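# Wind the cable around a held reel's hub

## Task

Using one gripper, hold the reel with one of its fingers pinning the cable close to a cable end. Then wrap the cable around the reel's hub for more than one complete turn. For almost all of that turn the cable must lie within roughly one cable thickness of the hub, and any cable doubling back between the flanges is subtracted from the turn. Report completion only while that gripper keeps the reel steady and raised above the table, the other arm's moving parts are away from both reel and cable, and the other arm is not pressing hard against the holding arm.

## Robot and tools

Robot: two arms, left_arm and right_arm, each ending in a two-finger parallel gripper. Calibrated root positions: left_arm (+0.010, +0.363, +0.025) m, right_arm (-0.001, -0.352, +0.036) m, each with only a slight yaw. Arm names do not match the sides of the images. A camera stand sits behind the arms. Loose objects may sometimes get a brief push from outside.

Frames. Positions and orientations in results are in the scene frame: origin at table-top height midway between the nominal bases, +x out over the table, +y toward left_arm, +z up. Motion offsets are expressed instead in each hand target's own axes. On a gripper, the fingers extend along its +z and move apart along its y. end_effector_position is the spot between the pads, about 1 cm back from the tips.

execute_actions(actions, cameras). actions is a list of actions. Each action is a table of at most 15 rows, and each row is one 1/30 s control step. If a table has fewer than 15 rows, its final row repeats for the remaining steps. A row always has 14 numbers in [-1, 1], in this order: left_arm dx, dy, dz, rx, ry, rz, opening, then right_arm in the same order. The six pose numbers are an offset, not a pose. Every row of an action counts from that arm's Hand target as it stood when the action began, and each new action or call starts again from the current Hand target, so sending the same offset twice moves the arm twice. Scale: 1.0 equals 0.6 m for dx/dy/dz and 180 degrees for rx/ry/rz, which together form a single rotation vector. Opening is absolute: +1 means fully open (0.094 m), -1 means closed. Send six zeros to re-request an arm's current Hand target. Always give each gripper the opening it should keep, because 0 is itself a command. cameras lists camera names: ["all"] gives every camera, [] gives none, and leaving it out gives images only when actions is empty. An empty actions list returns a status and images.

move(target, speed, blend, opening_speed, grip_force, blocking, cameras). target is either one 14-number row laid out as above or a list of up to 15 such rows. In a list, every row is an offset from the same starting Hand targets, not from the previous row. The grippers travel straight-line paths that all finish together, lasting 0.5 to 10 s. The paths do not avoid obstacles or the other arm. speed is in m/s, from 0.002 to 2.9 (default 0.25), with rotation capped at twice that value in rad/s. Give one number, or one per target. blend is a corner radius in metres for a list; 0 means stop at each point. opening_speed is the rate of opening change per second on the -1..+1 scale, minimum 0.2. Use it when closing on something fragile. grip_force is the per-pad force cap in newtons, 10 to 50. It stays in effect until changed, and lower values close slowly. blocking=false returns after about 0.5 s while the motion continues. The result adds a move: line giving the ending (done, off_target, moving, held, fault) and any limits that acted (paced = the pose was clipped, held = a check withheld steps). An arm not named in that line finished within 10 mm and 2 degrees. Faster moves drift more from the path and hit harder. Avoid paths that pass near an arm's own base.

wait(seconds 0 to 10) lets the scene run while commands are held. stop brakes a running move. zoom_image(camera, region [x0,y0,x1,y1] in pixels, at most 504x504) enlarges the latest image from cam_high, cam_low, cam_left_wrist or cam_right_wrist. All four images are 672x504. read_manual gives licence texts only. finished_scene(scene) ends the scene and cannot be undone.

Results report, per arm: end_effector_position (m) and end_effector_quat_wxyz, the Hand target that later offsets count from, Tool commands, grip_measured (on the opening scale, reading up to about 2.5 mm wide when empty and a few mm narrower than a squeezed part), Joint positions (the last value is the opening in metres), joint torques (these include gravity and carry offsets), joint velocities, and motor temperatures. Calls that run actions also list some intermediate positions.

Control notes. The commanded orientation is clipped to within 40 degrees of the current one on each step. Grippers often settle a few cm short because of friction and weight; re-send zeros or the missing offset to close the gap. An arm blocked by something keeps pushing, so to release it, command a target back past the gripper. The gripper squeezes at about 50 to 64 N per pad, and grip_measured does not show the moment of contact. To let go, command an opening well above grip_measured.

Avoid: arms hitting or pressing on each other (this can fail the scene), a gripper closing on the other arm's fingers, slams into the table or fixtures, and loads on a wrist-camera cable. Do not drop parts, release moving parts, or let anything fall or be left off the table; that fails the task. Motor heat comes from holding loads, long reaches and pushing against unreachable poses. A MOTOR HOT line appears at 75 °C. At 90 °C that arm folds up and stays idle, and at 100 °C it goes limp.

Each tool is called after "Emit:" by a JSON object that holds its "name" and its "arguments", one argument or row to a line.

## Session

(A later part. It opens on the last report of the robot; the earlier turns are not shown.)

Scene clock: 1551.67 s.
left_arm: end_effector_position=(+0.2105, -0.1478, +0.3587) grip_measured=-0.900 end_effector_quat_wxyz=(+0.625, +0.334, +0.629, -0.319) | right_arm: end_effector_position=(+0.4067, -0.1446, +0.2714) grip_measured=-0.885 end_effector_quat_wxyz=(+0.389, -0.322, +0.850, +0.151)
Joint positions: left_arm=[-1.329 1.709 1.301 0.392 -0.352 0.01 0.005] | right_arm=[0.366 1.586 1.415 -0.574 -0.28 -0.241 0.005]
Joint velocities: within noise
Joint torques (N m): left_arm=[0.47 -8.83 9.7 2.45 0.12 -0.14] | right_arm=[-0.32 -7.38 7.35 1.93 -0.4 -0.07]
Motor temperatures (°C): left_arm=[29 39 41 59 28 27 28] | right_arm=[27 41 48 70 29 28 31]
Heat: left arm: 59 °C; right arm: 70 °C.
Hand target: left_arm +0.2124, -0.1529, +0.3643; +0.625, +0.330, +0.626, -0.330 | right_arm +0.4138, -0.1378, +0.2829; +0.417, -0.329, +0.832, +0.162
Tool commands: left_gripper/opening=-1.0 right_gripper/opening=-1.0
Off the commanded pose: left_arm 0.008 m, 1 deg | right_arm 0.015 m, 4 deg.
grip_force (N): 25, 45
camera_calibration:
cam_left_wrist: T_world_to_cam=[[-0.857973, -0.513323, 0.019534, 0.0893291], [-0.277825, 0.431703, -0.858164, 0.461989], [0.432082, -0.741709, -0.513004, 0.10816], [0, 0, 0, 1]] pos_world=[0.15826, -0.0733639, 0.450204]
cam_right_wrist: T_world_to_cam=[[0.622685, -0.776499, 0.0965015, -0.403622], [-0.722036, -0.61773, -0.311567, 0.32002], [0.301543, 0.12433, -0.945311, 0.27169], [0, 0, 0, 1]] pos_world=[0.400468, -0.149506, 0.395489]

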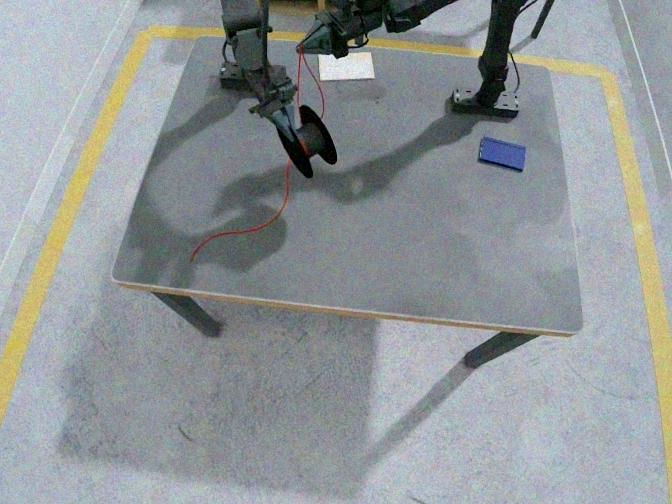

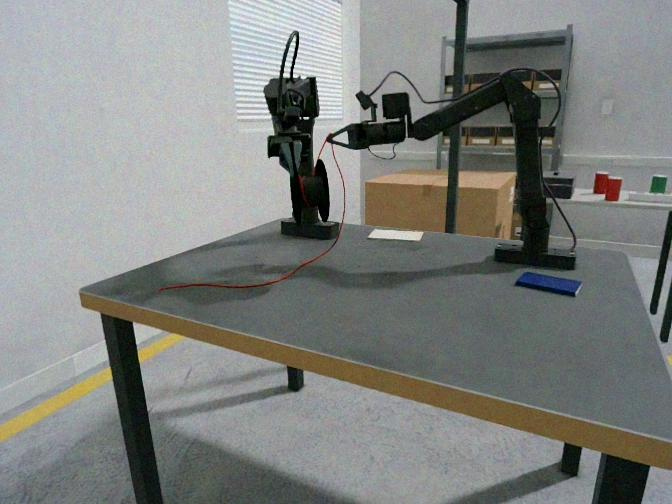

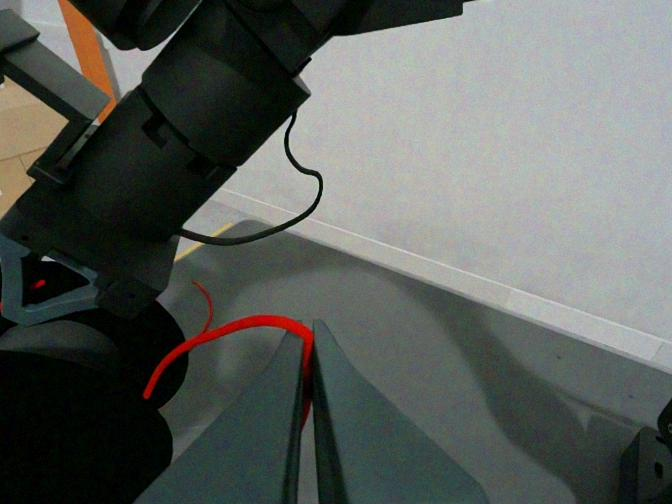

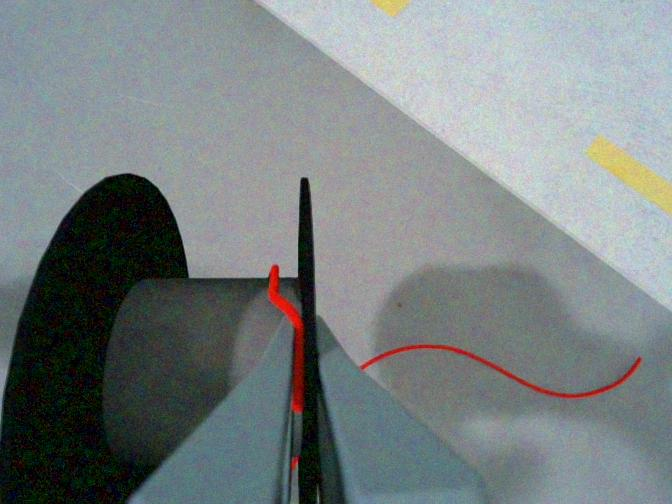

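Emit:
{"name": "move", "arguments": {
  "target": [
    [-0.0317,0.1508,0.0133,0,0,0,-1,0,0,0,0,0,0,-1],
    [0.0033,0.28,0.025,0,0,0,-1,0,0,0,0,0,0,-1]
  ],
  "speed": 0.14,
  "blend": [0.03,0],
  "cameras": ["all"]
}}

Scene clock: 1570.67 s.
left_arm: end_effector_position=(+0.3592, -0.0652, +0.3670) grip_measured=-0.900 end_effector_quat_wxyz=(+0.630, +0.326, +0.626, -0.324) | right_arm: end_effector_position=(+0.4068, -0.1444, +0.2716) grip_measured=-0.885 end_effector_quat_wxyz=(+0.390, -0.322, +0.849, +0.151)
Joint positions: left_arm=[-0.873 1.695 1.301 0.397 0.099 0.005 0.005] | right_arm=[0.366 1.586 1.415 -0.573 -0.28 -0.241 0.005]
Joint torques (N m): left_arm=[-0.12 -8.62 8.08 2.51 0.11 -0.08] | right_arm=[-0.24 -7.35 7.47 1.89 -0.39 -0.11]
Motor temperatures (°C): left_arm=[29 40 42 59 28 27 28] | right_arm=[27 41 48 71 29 28 31]
Heat: left arm: 59 °C; right arm: 71 °C.
Hand target: left_arm +0.3595, -0.0703, +0.3623; +0.625, +0.330, +0.626, -0.330 | right_arm +0.4138, -0.1378, +0.2828; +0.417, -0.329, +0.832, +0.162
Off the commanded pose: left_arm 0.007 m, 1 deg | right_arm 0.015 m, 4 deg.
grip_force (N): 25, 45
move: off_target (right_arm)
camera_calibration:
cam_left_wrist: T_world_to_cam=[[-0.855472, -0.517041, 0.0289086, 0.254473], [-0.278628, 0.412513, -0.867294, 0.477122], [0.436502, -0.750001, -0.496956, 0.101451], [0, 0, 0, 1]] pos_world=[0.30635, 0.0108421, 0.456866]
cam_right_wrist: T_world_to_cam=[[0.622931, -0.776262, 0.0968169, -0.403752], [-0.721404, -0.617906, -0.312679, 0.320307], [0.302545, 0.124933, -0.944912, 0.271399], [0, 0, 0, 1]] pos_world=[0.40047, -0.149404, 0.395691]

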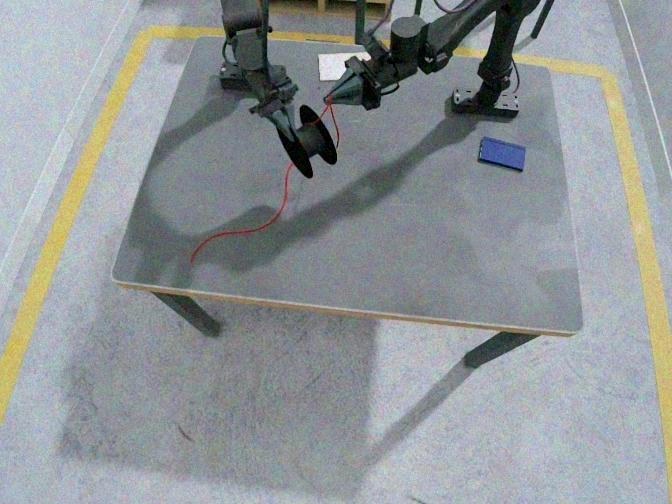

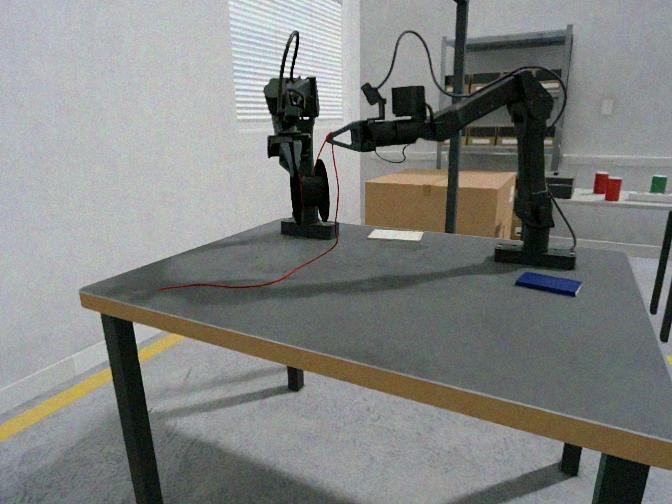

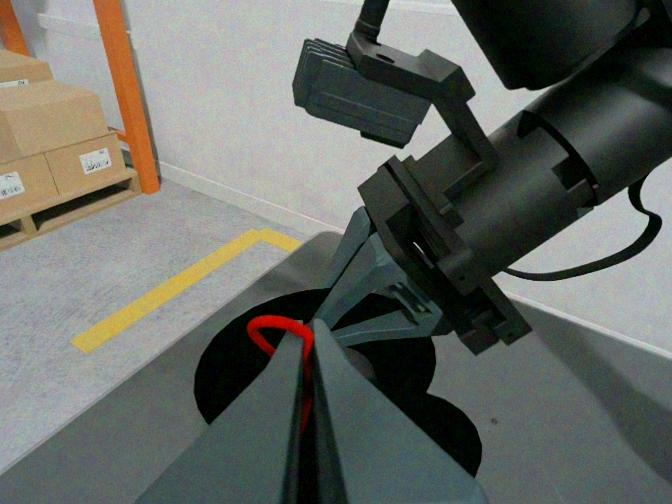

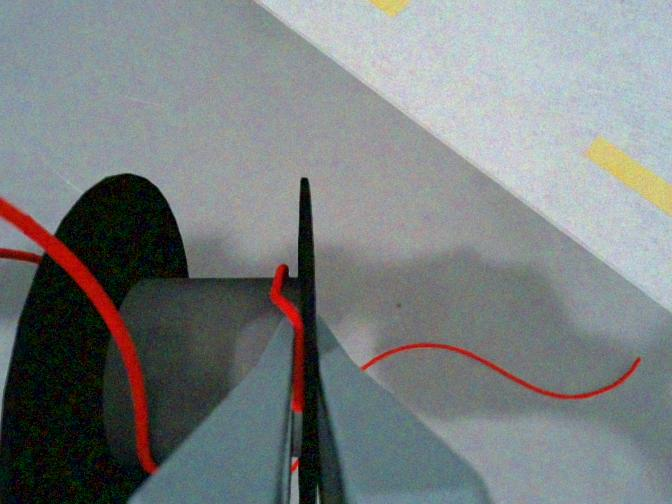

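Emit:
{"name": "move", "arguments": {
  "target": [
    [0.079,0.0883,0.0167,0,0,0,-1,0,0,0,0,0,0,-1],
    [0.179,0.123,0.0333,0,0,0,-1,0,0,0,0,0,0,-1]
  ],
  "speed": 0.14,
  "blend": [0.03,0],
  "cameras": ["all"]
}}

Scene clock: 1587.10 s.
left_arm: end_effector_position=(+0.4293, -0.0471, +0.2703) grip_measured=-0.900 end_effector_quat_wxyz=(+0.636, +0.330, +0.614, -0.331) | right_arm: end_effector_position=(+0.4068, -0.1444, +0.2716) grip_measured=-0.885 end_effector_quat_wxyz=(+0.390, -0.322, +0.849, +0.151)
Joint positions: left_arm=[-0.706 1.963 1.209 0.782 0.284 0.004 0.005] | right_arm=[0.366 1.586 1.415 -0.573 -0.28 -0.241 0.005]
Joint torques (N m): left_arm=[0.43 -10.73 5.94 2.42 0.03 -0.04] | right_arm=[-0.27 -7.05 7.36 1.89 -0.41 -0.08]
Motor temperatures (°C): left_arm=[29 39 42 59 28 27 28] | right_arm=[27 40 48 72 29 28 31]
Heat: left arm: 59 °C; right arm: 72 °C.
Hand target: left_arm +0.4315, -0.0452, +0.2548; +0.625, +0.330, +0.626, -0.330 | right_arm +0.4137, -0.1378, +0.2828; +0.416, -0.329, +0.832, +0.162
Off the commanded pose: left_arm 0.016 m, 2 deg | right_arm 0.015 m, 4 deg.
grip_force (N): 25, 45
move: off_target (left_arm, right_arm)
camera_calibration:
cam_left_wrist: T_world_to_cam=[[-0.865092, -0.501213, 0.0200501, 0.333889], [-0.253724, 0.402746, -0.879443, 0.397446], [0.432713, -0.765886, -0.475582, 0.0314699], [0, 0, 0, 1]] pos_world=[0.376069, 0.0313821, 0.357804]
cam_right_wrist: T_world_to_cam=[[0.622931, -0.776262, 0.0968169, -0.403752], [-0.721404, -0.617906, -0.312679, 0.320307], [0.302545, 0.124933, -0.944912, 0.271399], [0, 0, 0, 1]] pos_world=[0.40047, -0.149404, 0.395691]

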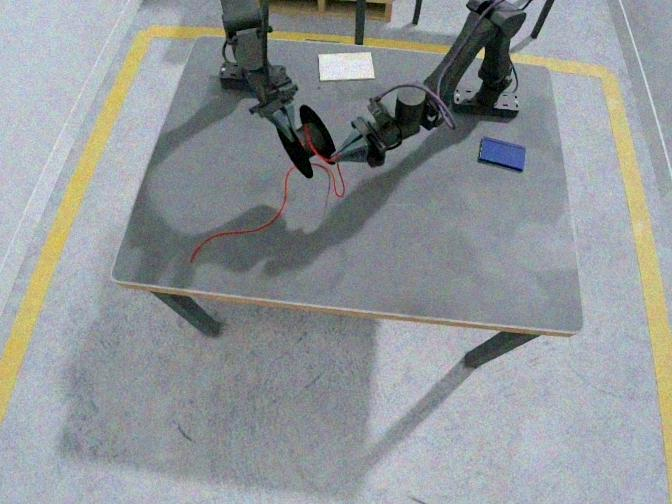

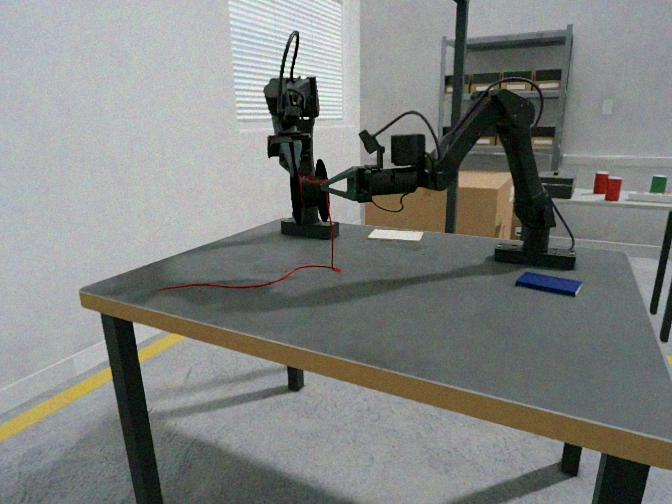

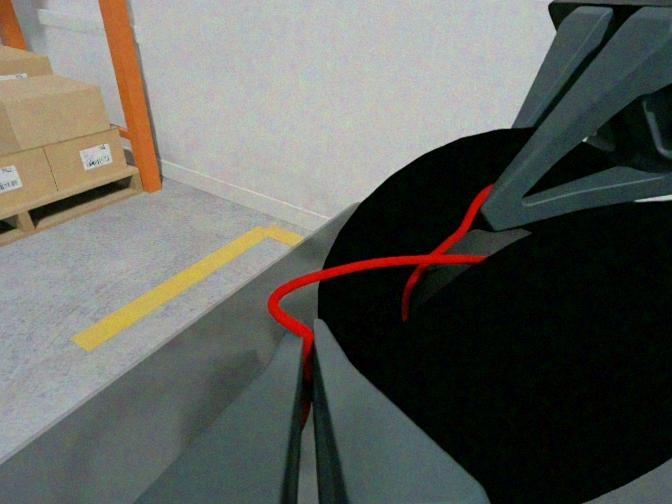

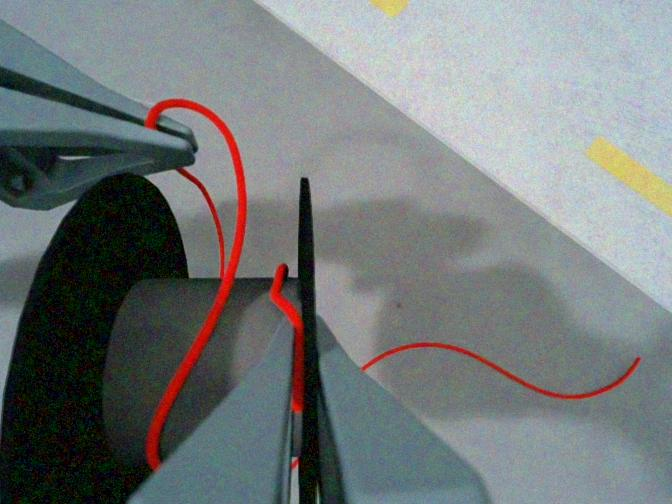

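Emit:
{"name": "move", "arguments": {
  "target": [
    [0.0858,-0.02,0.0083,0,0,0,-1,0,0,0,0,0,0,-1],
    [0.1375,-0.048,0.0083,0,0,0,-1,0,0,0,0,0,0,-1]
  ],
  "speed": 0.12,
  "blend": [0.02,0],
  "cameras": ["all"]
}}

Scene clock: 1605.67 s.
left_arm: end_effector_position=(+0.4144, -0.0636, +0.1849) grip_measured=-0.900 end_effector_quat_wxyz=(+0.631, +0.328, +0.621, -0.329) | right_arm: end_effector_position=(+0.4074, -0.1445, +0.2722) grip_measured=-0.885 end_effector_quat_wxyz=(+0.392, -0.324, +0.848, +0.150)
Joint positions: left_arm=[-0.763 2.153 1.107 1.059 0.219 0.003 0.005] | right_arm=[0.365 1.586 1.415 -0.57 -0.28 -0.245 0.005]
Joint torques (N m): left_arm=[-0.59 -10.89 5 2.6 -0.05 -0.02] | right_arm=[-0.08 -7.04 7.42 1.83 -0.37 -0.04]
Motor temperatures (°C): left_arm=[29 38 40 59 28 27 28] | right_arm=[27 40 47 72 29 28 31]
Heat: left arm: 59 °C; right arm: 72 °C.
Hand target: left_arm +0.4105, -0.0655, +0.1723; +0.625, +0.330, +0.626, -0.330 | right_arm +0.4138, -0.1378, +0.2828; +0.417, -0.329, +0.832, +0.162
Off the commanded pose: left_arm 0.013 m, 1 deg | right_arm 0.014 m, 4 deg.
grip_force (N): 25, 45
move: off_target (left_arm, right_arm); blend cut to 0.0176 m at target 1
camera_calibration:
cam_left_wrist: T_world_to_cam=[[-0.861121, -0.507677, 0.0271133, 0.311086], [-0.268339, 0.408565, -0.872393, 0.330349], [0.431816, -0.758511, -0.488053, -0.012126], [0, 0, 0, 1]] pos_world=[0.361765, 0.0137648, 0.273841]
cam_right_wrist: T_world_to_cam=[[0.623856, -0.77499, 0.100971, -0.405552], [-0.71874, -0.619659, -0.315333, 0.320257], [0.306947, 0.12415, -0.943594, 0.269464], [0, 0, 0, 1]] pos_world=[0.400476, -0.149303, 0.396201]

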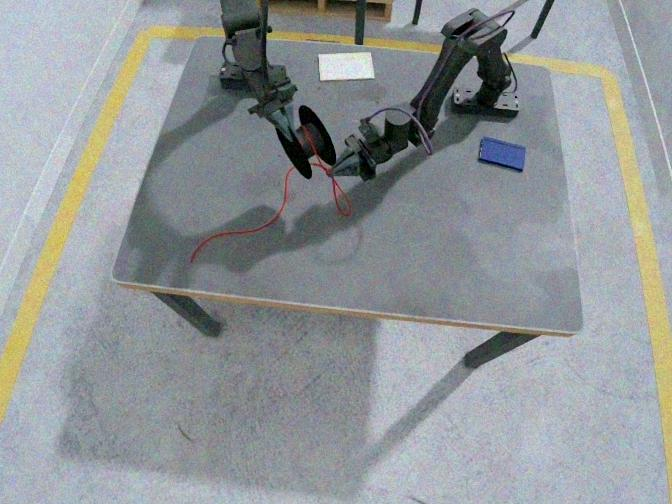

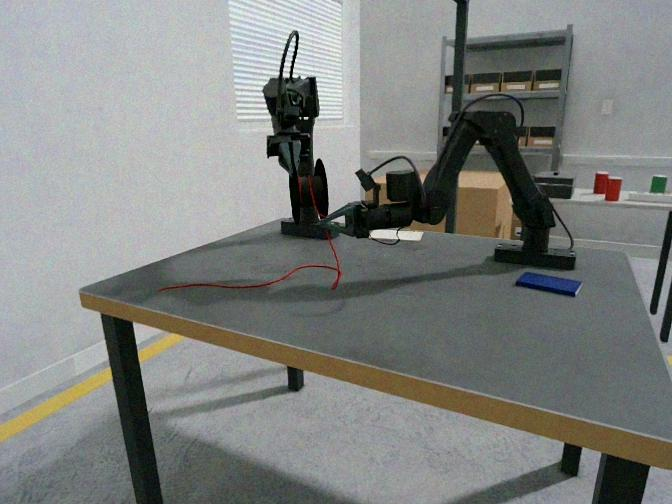

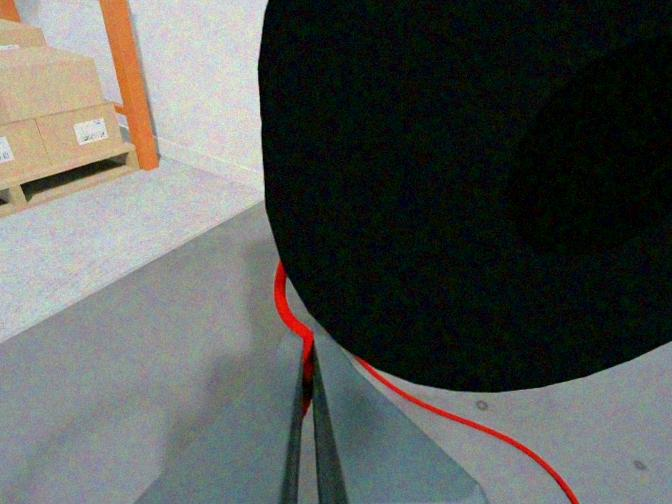

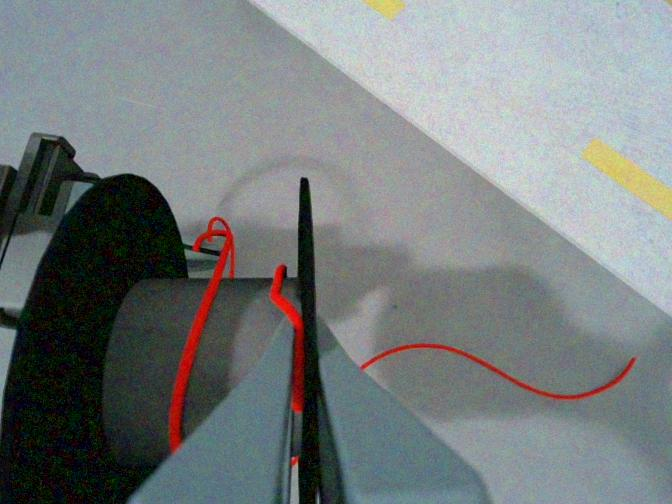

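Emit:
{"name": "zoom_image", "arguments": {
  "camera": "cam_low",
  "region": [250, 120, 400, 300]
}}

Emit:
{"name": "zoom_image", "arguments": {
  "camera": "cam_high",
  "region": [250, 80, 400, 230]
}}

Emit:
{"name": "zoom_image", "arguments": {
  "camera": "cam_left_wrist",
  "region": [200, 200, 500, 500]
}}

Emit:
{"name": "zoom_image", "arguments": {
  "camera": "cam_right_wrist",
  "region": [0, 120, 380, 500]
}}

Scaled by 2.800 from the camera's 672x504 image, which has a finer 960x720 frame.

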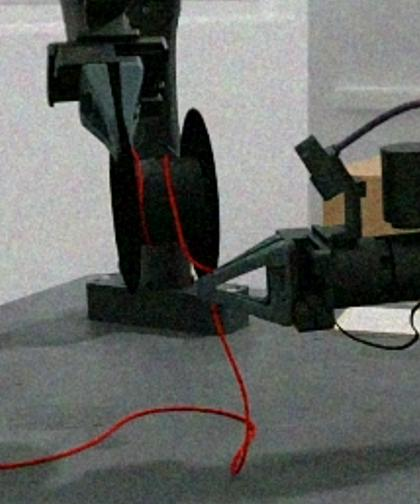

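Scaled by 3.360 from the camera's 672x504 image, which has a finer 960x720 frame.

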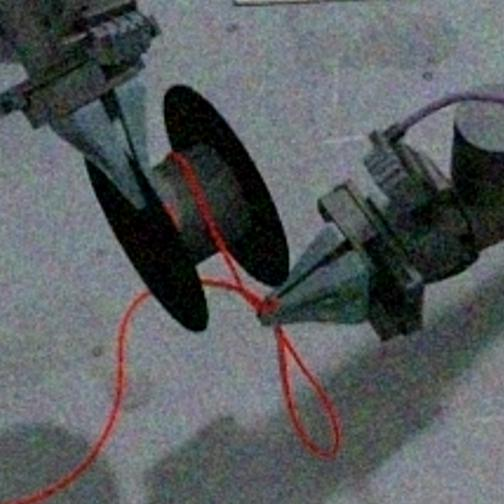

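Scaled by 1.680 from the camera's 672x504 image, which has a finer 960x720 frame.

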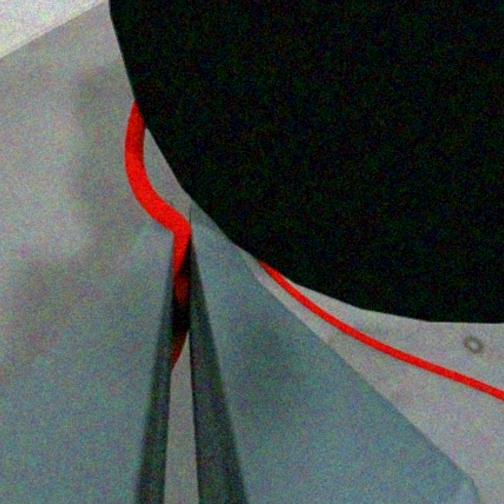

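Scaled by 1.326 from the camera's 672x504 image, which has a finer 960x720 frame.

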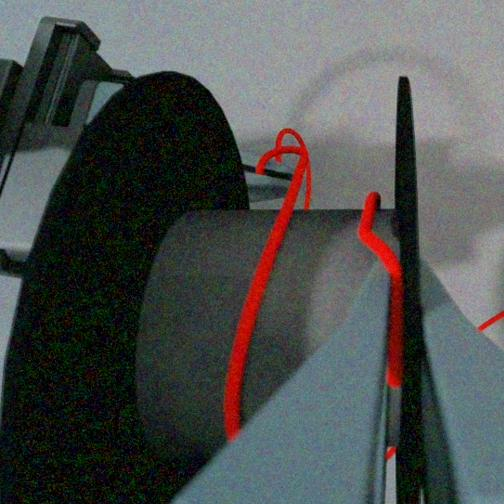

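Emit:
{"name": "move", "arguments": {
  "target": [0,0,0,0,0,0,-0.75,0,0,0,0,0,0,-1],
  "opening_speed": 0.3,
  "cameras": ["all"]
}}

Emit:
{"name": "zoom_image", "arguments": {
  "camera": "cam_right_wrist",
  "region": [0, 120, 380, 500]
}}

Emit:
{"name": "zoom_image", "arguments": {
  "camera": "cam_low",
  "region": [250, 120, 400, 300]
}}

Scene clock: 1640.20 s.
left_arm: end_effector_position=(+0.4165, -0.0621, +0.1850) grip_measured=-0.752 end_effector_quat_wxyz=(+0.634, +0.323, +0.624, -0.324) | right_arm: end_effector_position=(+0.4075, -0.1444, +0.2722) grip_measured=-0.885 end_effector_quat_wxyz=(+0.392, -0.324, +0.848, +0.150)
Joint positions: left_arm=[-0.763 2.153 1.107 1.06 0.205 0.002 0.012] | right_arm=[0.365 1.586 1.415 -0.569 -0.28 -0.245 0.005]
Joint torques (N m): left_arm=[-0.64 -10.99 4.89 2.6 0.08 -0.04] | right_arm=[-0.08 -7.05 7.35 1.88 -0.4 -0.03]
Motor temperatures (°C): left_arm=[29 39 38 57 28 27 28] | right_arm=[27 40 47 73 29 28 31]
Heat: left arm: 57 °C; right arm: 73 °C.
Hand target: left_arm +0.4104, -0.0655, +0.1724; +0.625, +0.330, +0.626, -0.330 | right_arm +0.4138, -0.1378, +0.2828; +0.416, -0.329, +0.832, +0.162
Off the commanded pose: left_arm 0.014 m, 1 deg | right_arm 0.014 m, 4 deg.
grip_force (N): 25, 45
move: off_target (left_arm, right_arm)
camera_calibration:
cam_left_wrist: T_world_to_cam=[[-0.853676, -0.520058, 0.0278717, 0.309675], [-0.274589, 0.403975, -0.872585, 0.332794], [0.442535, -0.752559, -0.487666, -0.0160346], [0, 0, 0, 1]] pos_world=[0.362839, 0.0145414, 0.27394]
cam_right_wrist: T_world_to_cam=[[0.623858, -0.774982, 0.101018, -0.405581], [-0.718613, -0.61963, -0.315681, 0.32038], [0.30724, 0.124347, -0.943473, 0.269422], [0, 0, 0, 1]] pos_world=[0.400477, -0.149302, 0.396301]

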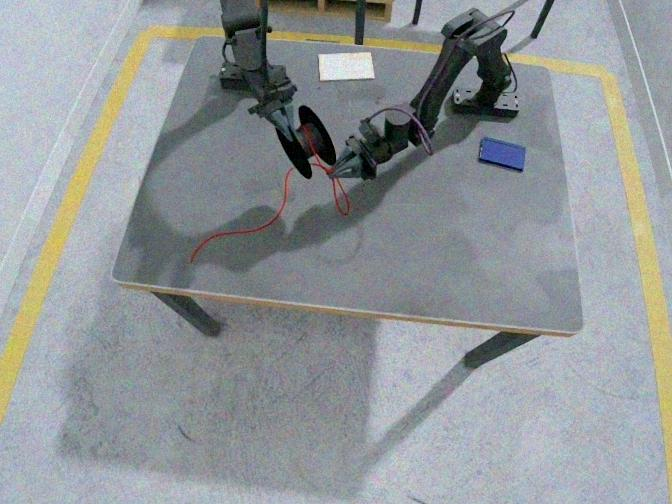

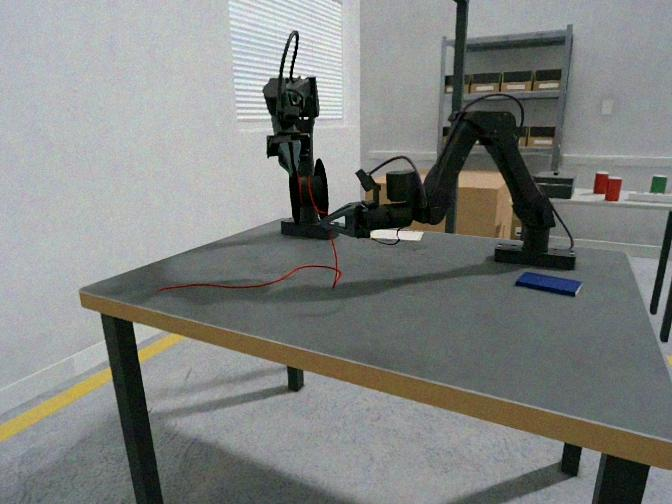

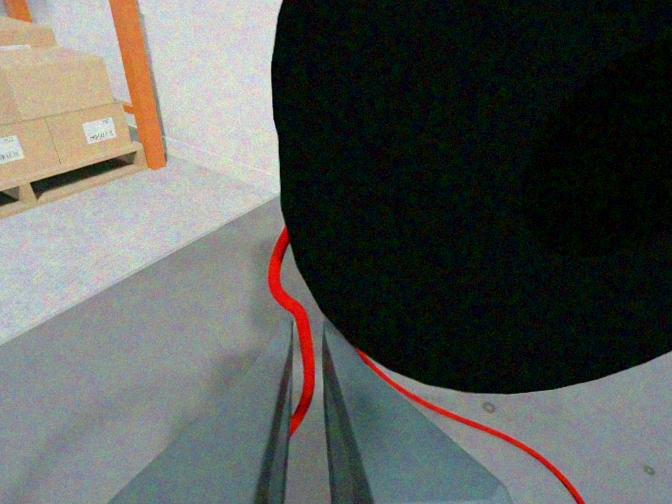

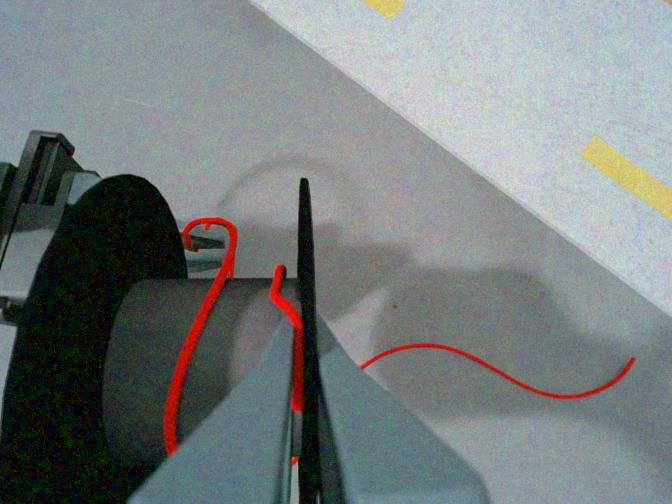

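Scaled by 1.326 from the camera's 672x504 image, which has a finer 960x720 frame.

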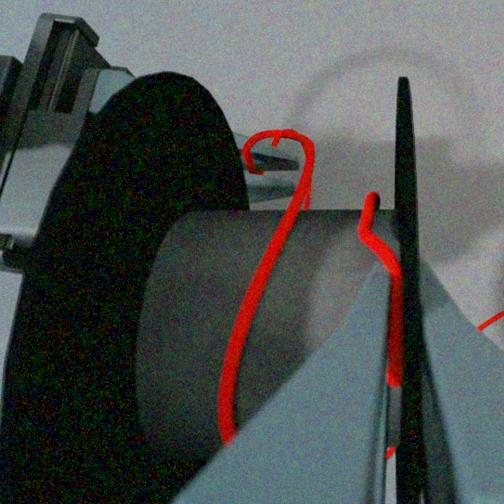

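Scaled by 2.800 from the camera's 672x504 image, which has a finer 960x720 frame.

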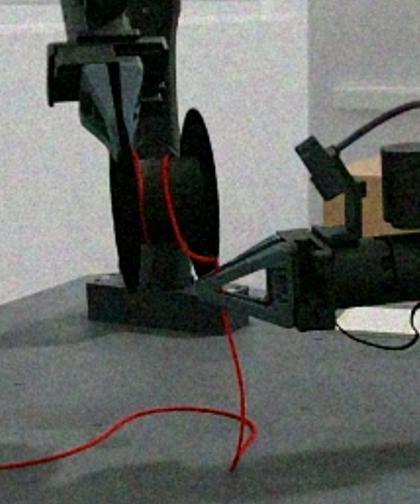

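Emit:
{"name": "move", "arguments": {
  "target": [
    [0.0667,0,0,0,0,0,-0.75,-0.0525,0,-0.0411,0,0,0,-1],
    [0.15,-0.1167,-0.025,0,0,0,-0.75,-0.096,0.0667,-0.202,0,0,0,-1]
  ],
  "speed": 0.13,
  "blend": [0.02,0],
  "cameras": ["all"]
}}

Emit:
{"name": "zoom_image", "arguments": {
  "camera": "cam_low",
  "region": [250, 80, 430, 300]
}}

Emit:
{"name": "zoom_image", "arguments": {
  "camera": "cam_right_wrist",
  "region": [0, 120, 380, 500]
}}

Scene clock: 1678.87 s.
left_arm: end_effector_position=(+0.3452, -0.0963, +0.0981) grip_measured=-0.752 end_effector_quat_wxyz=(+0.632, +0.330, +0.615, -0.337) | right_arm: end_effector_position=(+0.3415, -0.1556, +0.3716) grip_measured=-0.885 end_effector_quat_wxyz=(+0.378, -0.332, +0.851, +0.151)
Joint positions: left_arm=[-0.94 2.399 1.01 1.415 0.06 0.001 0.012] | right_arm=[0.408 1.478 1.748 -1.035 -0.257 -0.231 0.005]
Joint torques (N m): left_arm=[-0.18 -10.77 3.47 2.53 -0.18 -0.03] | right_arm=[0.34 -7.2 10.15 1.58 -0.22 0.21]
Motor temperatures (°C): left_arm=[29 39 38 57 28 27 28] | right_arm=[27 39 48 72 29 28 31]
Heat: left arm: 57 °C; right arm: 72 °C.
Hand target: left_arm +0.3441, -0.0926, +0.0823; +0.625, +0.330, +0.626, -0.330 | right_arm +0.3406, -0.1508, +0.4014; +0.416, -0.329, +0.832, +0.162
Off the commanded pose: left_arm 0.016 m, 2 deg | right_arm 0.030 m, 5 deg.
grip_force (N): 25, 45
move: off_target (left_arm, right_arm)
camera_calibration:
cam_left_wrist: T_world_to_cam=[[-0.869693, -0.492696, 0.029748, 0.241432], [-0.257758, 0.401936, -0.87864, 0.24577], [0.420946, -0.771815, -0.476557, -0.0481573], [0, 0, 0, 1]] pos_world=[0.293592, -0.0169999, 0.185811]
cam_right_wrist: T_world_to_cam=[[0.639494, -0.762536, 0.0979098, -0.385342], [-0.715118, -0.636753, -0.288362, 0.283395], [0.282231, 0.114389, -0.952503, 0.395182], [0, 0, 0, 1]] pos_world=[0.337552, -0.158589, 0.495861]

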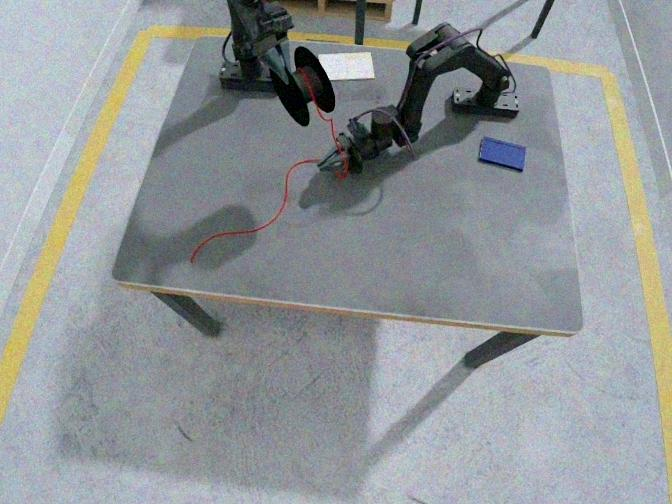

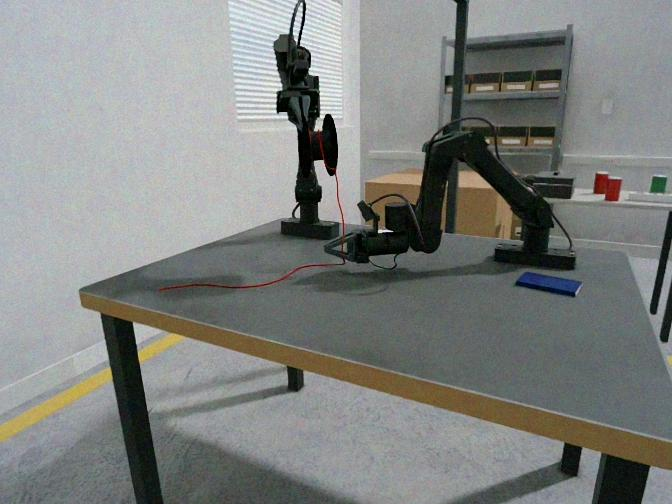

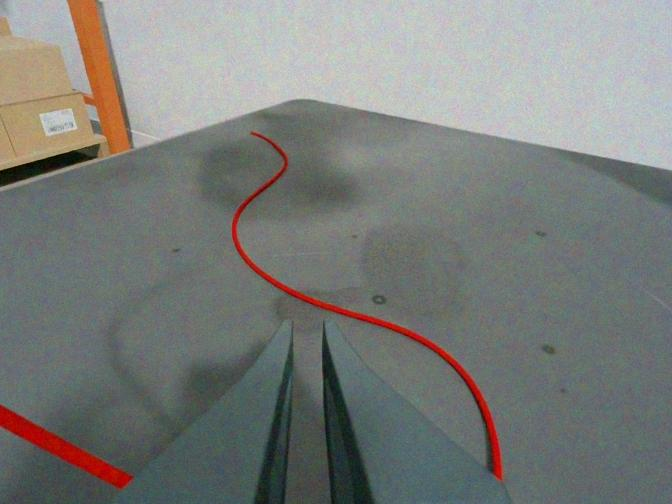

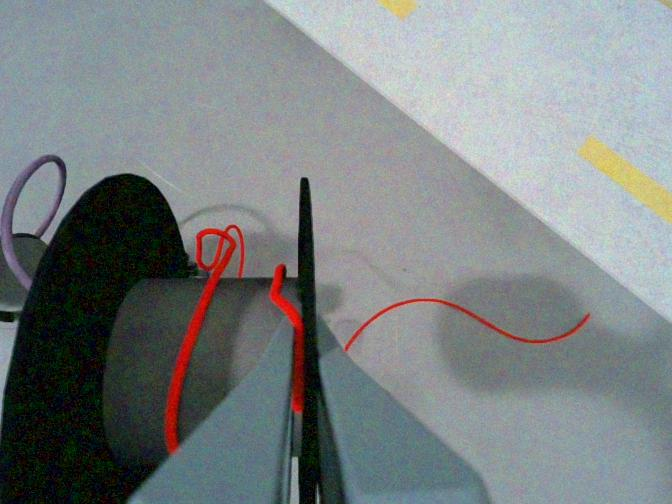

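Scaled by 2.291 from the camera's 672x504 image, which has a finer 960x720 frame.

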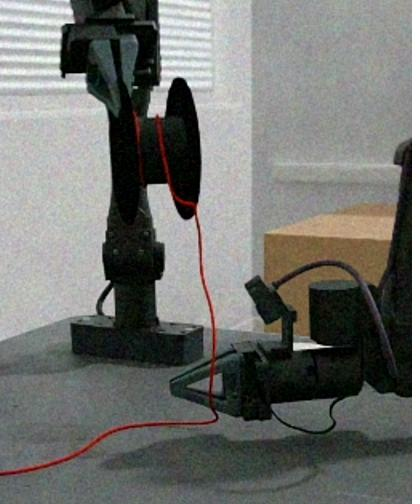

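Scaled by 1.326 from the camera's 672x504 image, which has a finer 960x720 frame.

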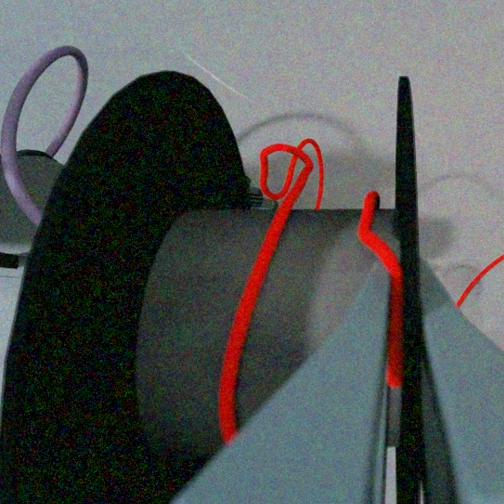

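Emit:
{"name": "move", "arguments": {
  "target": [0,0.0,0.2,0,0,0,-0.3,0,0,0,0,0,0,-1],
  "speed": 0.15,
  "cameras": ["all"]
}}

Emit:
{"name": "zoom_image", "arguments": {
  "camera": "cam_low",
  "region": [250, 80, 430, 300]
}}

Scene clock: 1696.83 s.
left_arm: end_effector_position=(+0.4117, -0.1871, +0.1030) grip_measured=-0.301 end_effector_quat_wxyz=(+0.636, +0.327, +0.612, -0.337) | right_arm: end_effector_position=(+0.3414, -0.1557, +0.3714) grip_measured=-0.885 end_effector_quat_wxyz=(+0.377, -0.332, +0.851, +0.151)
Joint positions: left_arm=[-0.945 2.637 1.617 1.058 0.049 0.001 0.033] | right_arm=[0.408 1.478 1.748 -1.036 -0.257 -0.231 0.005]
Joint torques (N m): left_arm=[-0.61 -13.34 7.68 2.22 -0.17 -0.01] | right_arm=[0.57 -7.17 10.26 1.58 -0.24 0.17]
Motor temperatures (°C): left_arm=[29 40 38 57 28 27 28] | right_arm=[27 39 50 68 29 28 31]
Heat: left arm: 57 °C; right arm: 68 °C.
Hand target: left_arm +0.4120, -0.1916, +0.0822; +0.625, +0.330, +0.626, -0.330 | right_arm +0.3406, -0.1508, +0.4014; +0.416, -0.329, +0.832, +0.162
Off the commanded pose: left_arm 0.021 m, 2 deg | right_arm 0.030 m, 5 deg.
grip_force (N): 25, 45
move: off_target (left_arm, right_arm)
camera_calibration:
cam_left_wrist: T_world_to_cam=[[-0.867465, -0.49668, 0.0285306, 0.252837], [-0.253631, 0.392182, -0.884231, 0.300663], [0.427991, -0.774276, -0.466177, -0.148354], [0, 0, 0, 1]] pos_world=[0.359079, -0.107202, 0.189483]
cam_right_wrist: T_world_to_cam=[[0.639354, -0.762654, 0.0979019, -0.385291], [-0.715485, -0.63672, -0.287523, 0.283049], [0.281617, 0.113782, -0.952757, 0.395228], [0, 0, 0, 1]] pos_world=[0.337551, -0.158591, 0.49566]

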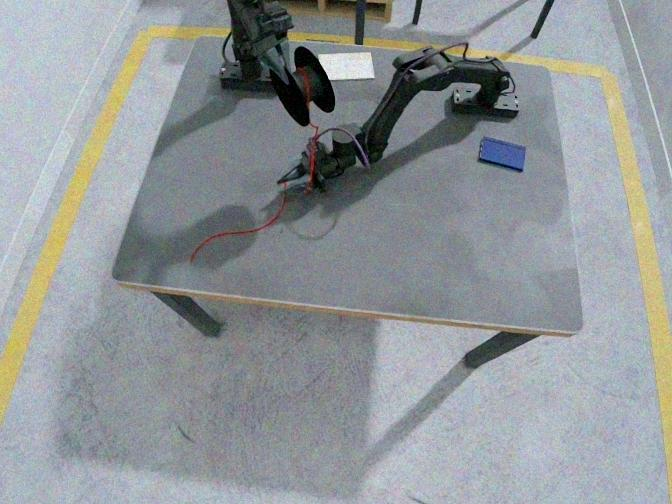

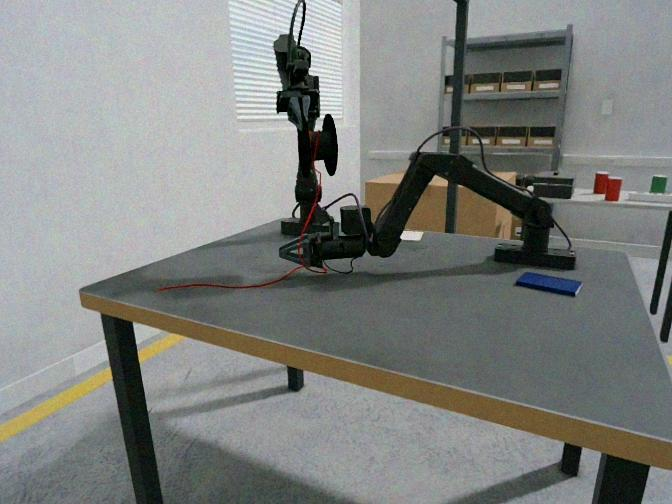

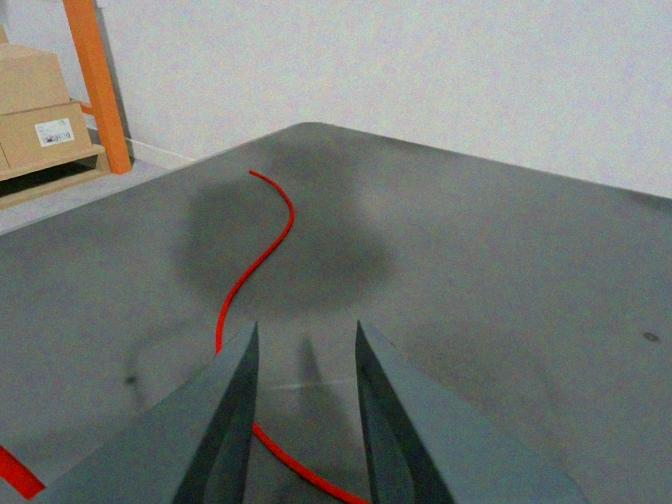

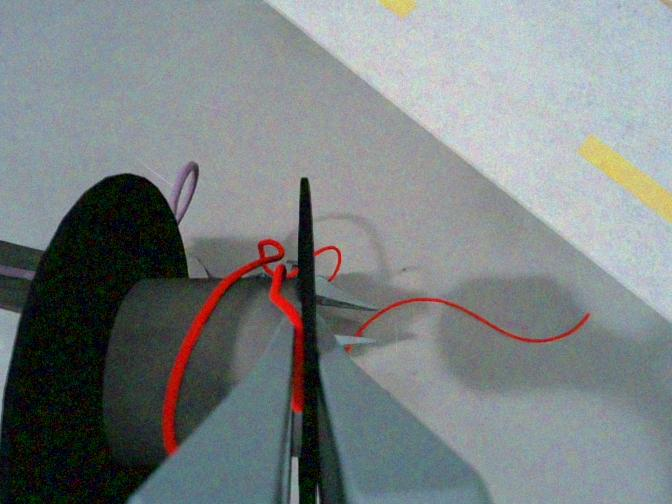

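Scaled by 2.291 from the camera's 672x504 image, which has a finer 960x720 frame.

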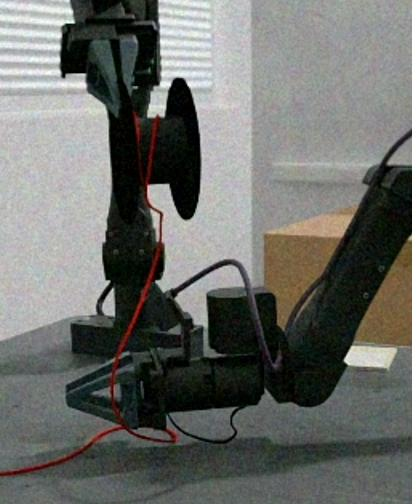

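Emit:
{"name": "move", "arguments": {
  "target": [0,-0.05,-0.42,0,0,0,-0.3,0,0,0,0,0,0,-1],
  "speed": 0.2,
  "cameras": ["all"]
}}

Emit:
{"name": "zoom_image", "arguments": {
  "camera": "cam_low",
  "region": [250, 80, 430, 300]
}}

Scene clock: 1704.60 s.
left_arm: end_effector_position=(+0.2434, +0.0022, +0.0521) grip_measured=-0.301 end_effector_quat_wxyz=(+0.543, +0.373, +0.695, -0.288) | right_arm: end_effector_position=(+0.3399, -0.1563, +0.3698) grip_measured=-0.885 end_effector_quat_wxyz=(+0.373, -0.332, +0.853, +0.151)
Joint positions: left_arm=[-1.028 2.147 0.425 1.476 -0.031 -0.003 0.033] | right_arm=[0.408 1.478 1.748 -1.045 -0.257 -0.231 0.005]
Joint torques (N m): left_arm=[-0.5 -9.98 1.61 3.46 -0.2 -0.04] | right_arm=[0.66 -7.25 9.92 1.72 -0.24 0.24]
Motor temperatures (°C): left_arm=[29 41 38 58 28 27 28] | right_arm=[27 39 50 68 29 28 31]
Heat: left arm: 58 °C; right arm: 68 °C.
Hand target: left_arm +0.2448, -0.0006, +0.0825; +0.625, +0.330, +0.626, -0.330 | right_arm +0.3405, -0.1508, +0.4014; +0.416, -0.329, +0.832, +0.162
Off the commanded pose: left_arm 0.031 m, 14 deg | right_arm 0.032 m, 6 deg.
joint sent to its limit (left arm) — joint 4 (wrist pitch), upper limit. The joint targets are off in orientation, not in position.
grip_force (N): 25, 45
move: off_target (left_arm, right_arm)
camera_calibration:
cam_left_wrist: T_world_to_cam=[[-0.862635, -0.503703, 0.0463141, 0.200176], [-0.379366, 0.583688, -0.717906, 0.160322], [0.334578, -0.636861, -0.694598, 0.0809185], [0, 0, 0, 1]] pos_world=[0.206426, 0.0587853, 0.162031]
cam_right_wrist: T_world_to_cam=[[0.640167, -0.762297, 0.0953396, -0.383987], [-0.717854, -0.637762, -0.279187, 0.278704], [0.273628, 0.110287, -0.955492, 0.397414], [0, 0, 0, 1]] pos_world=[0.337141, -0.158795, 0.494145]

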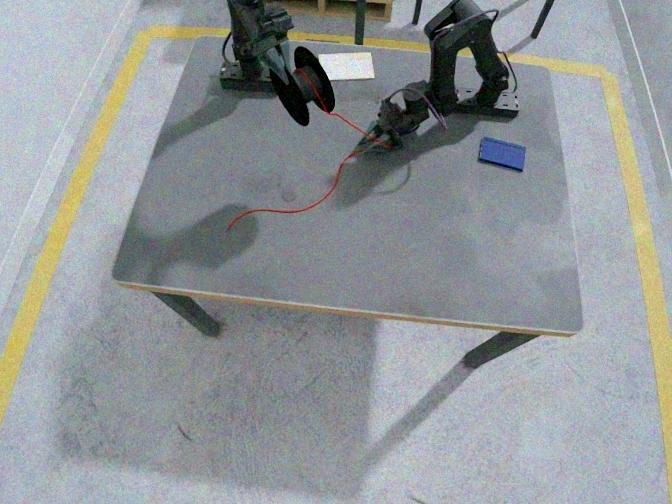

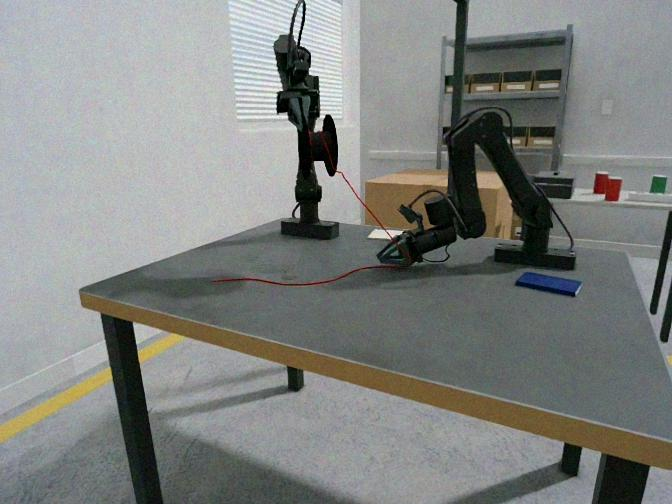

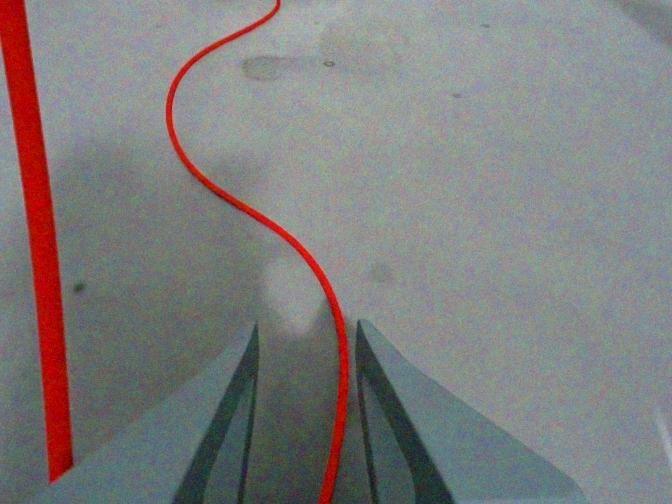

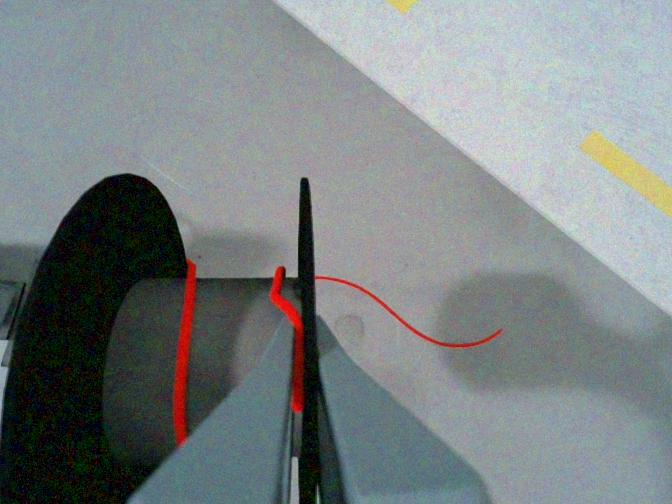

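Scaled by 2.291 from the camera's 672x504 image, which has a finer 960x720 frame.

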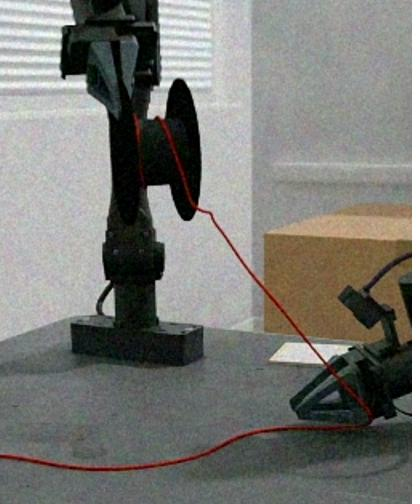

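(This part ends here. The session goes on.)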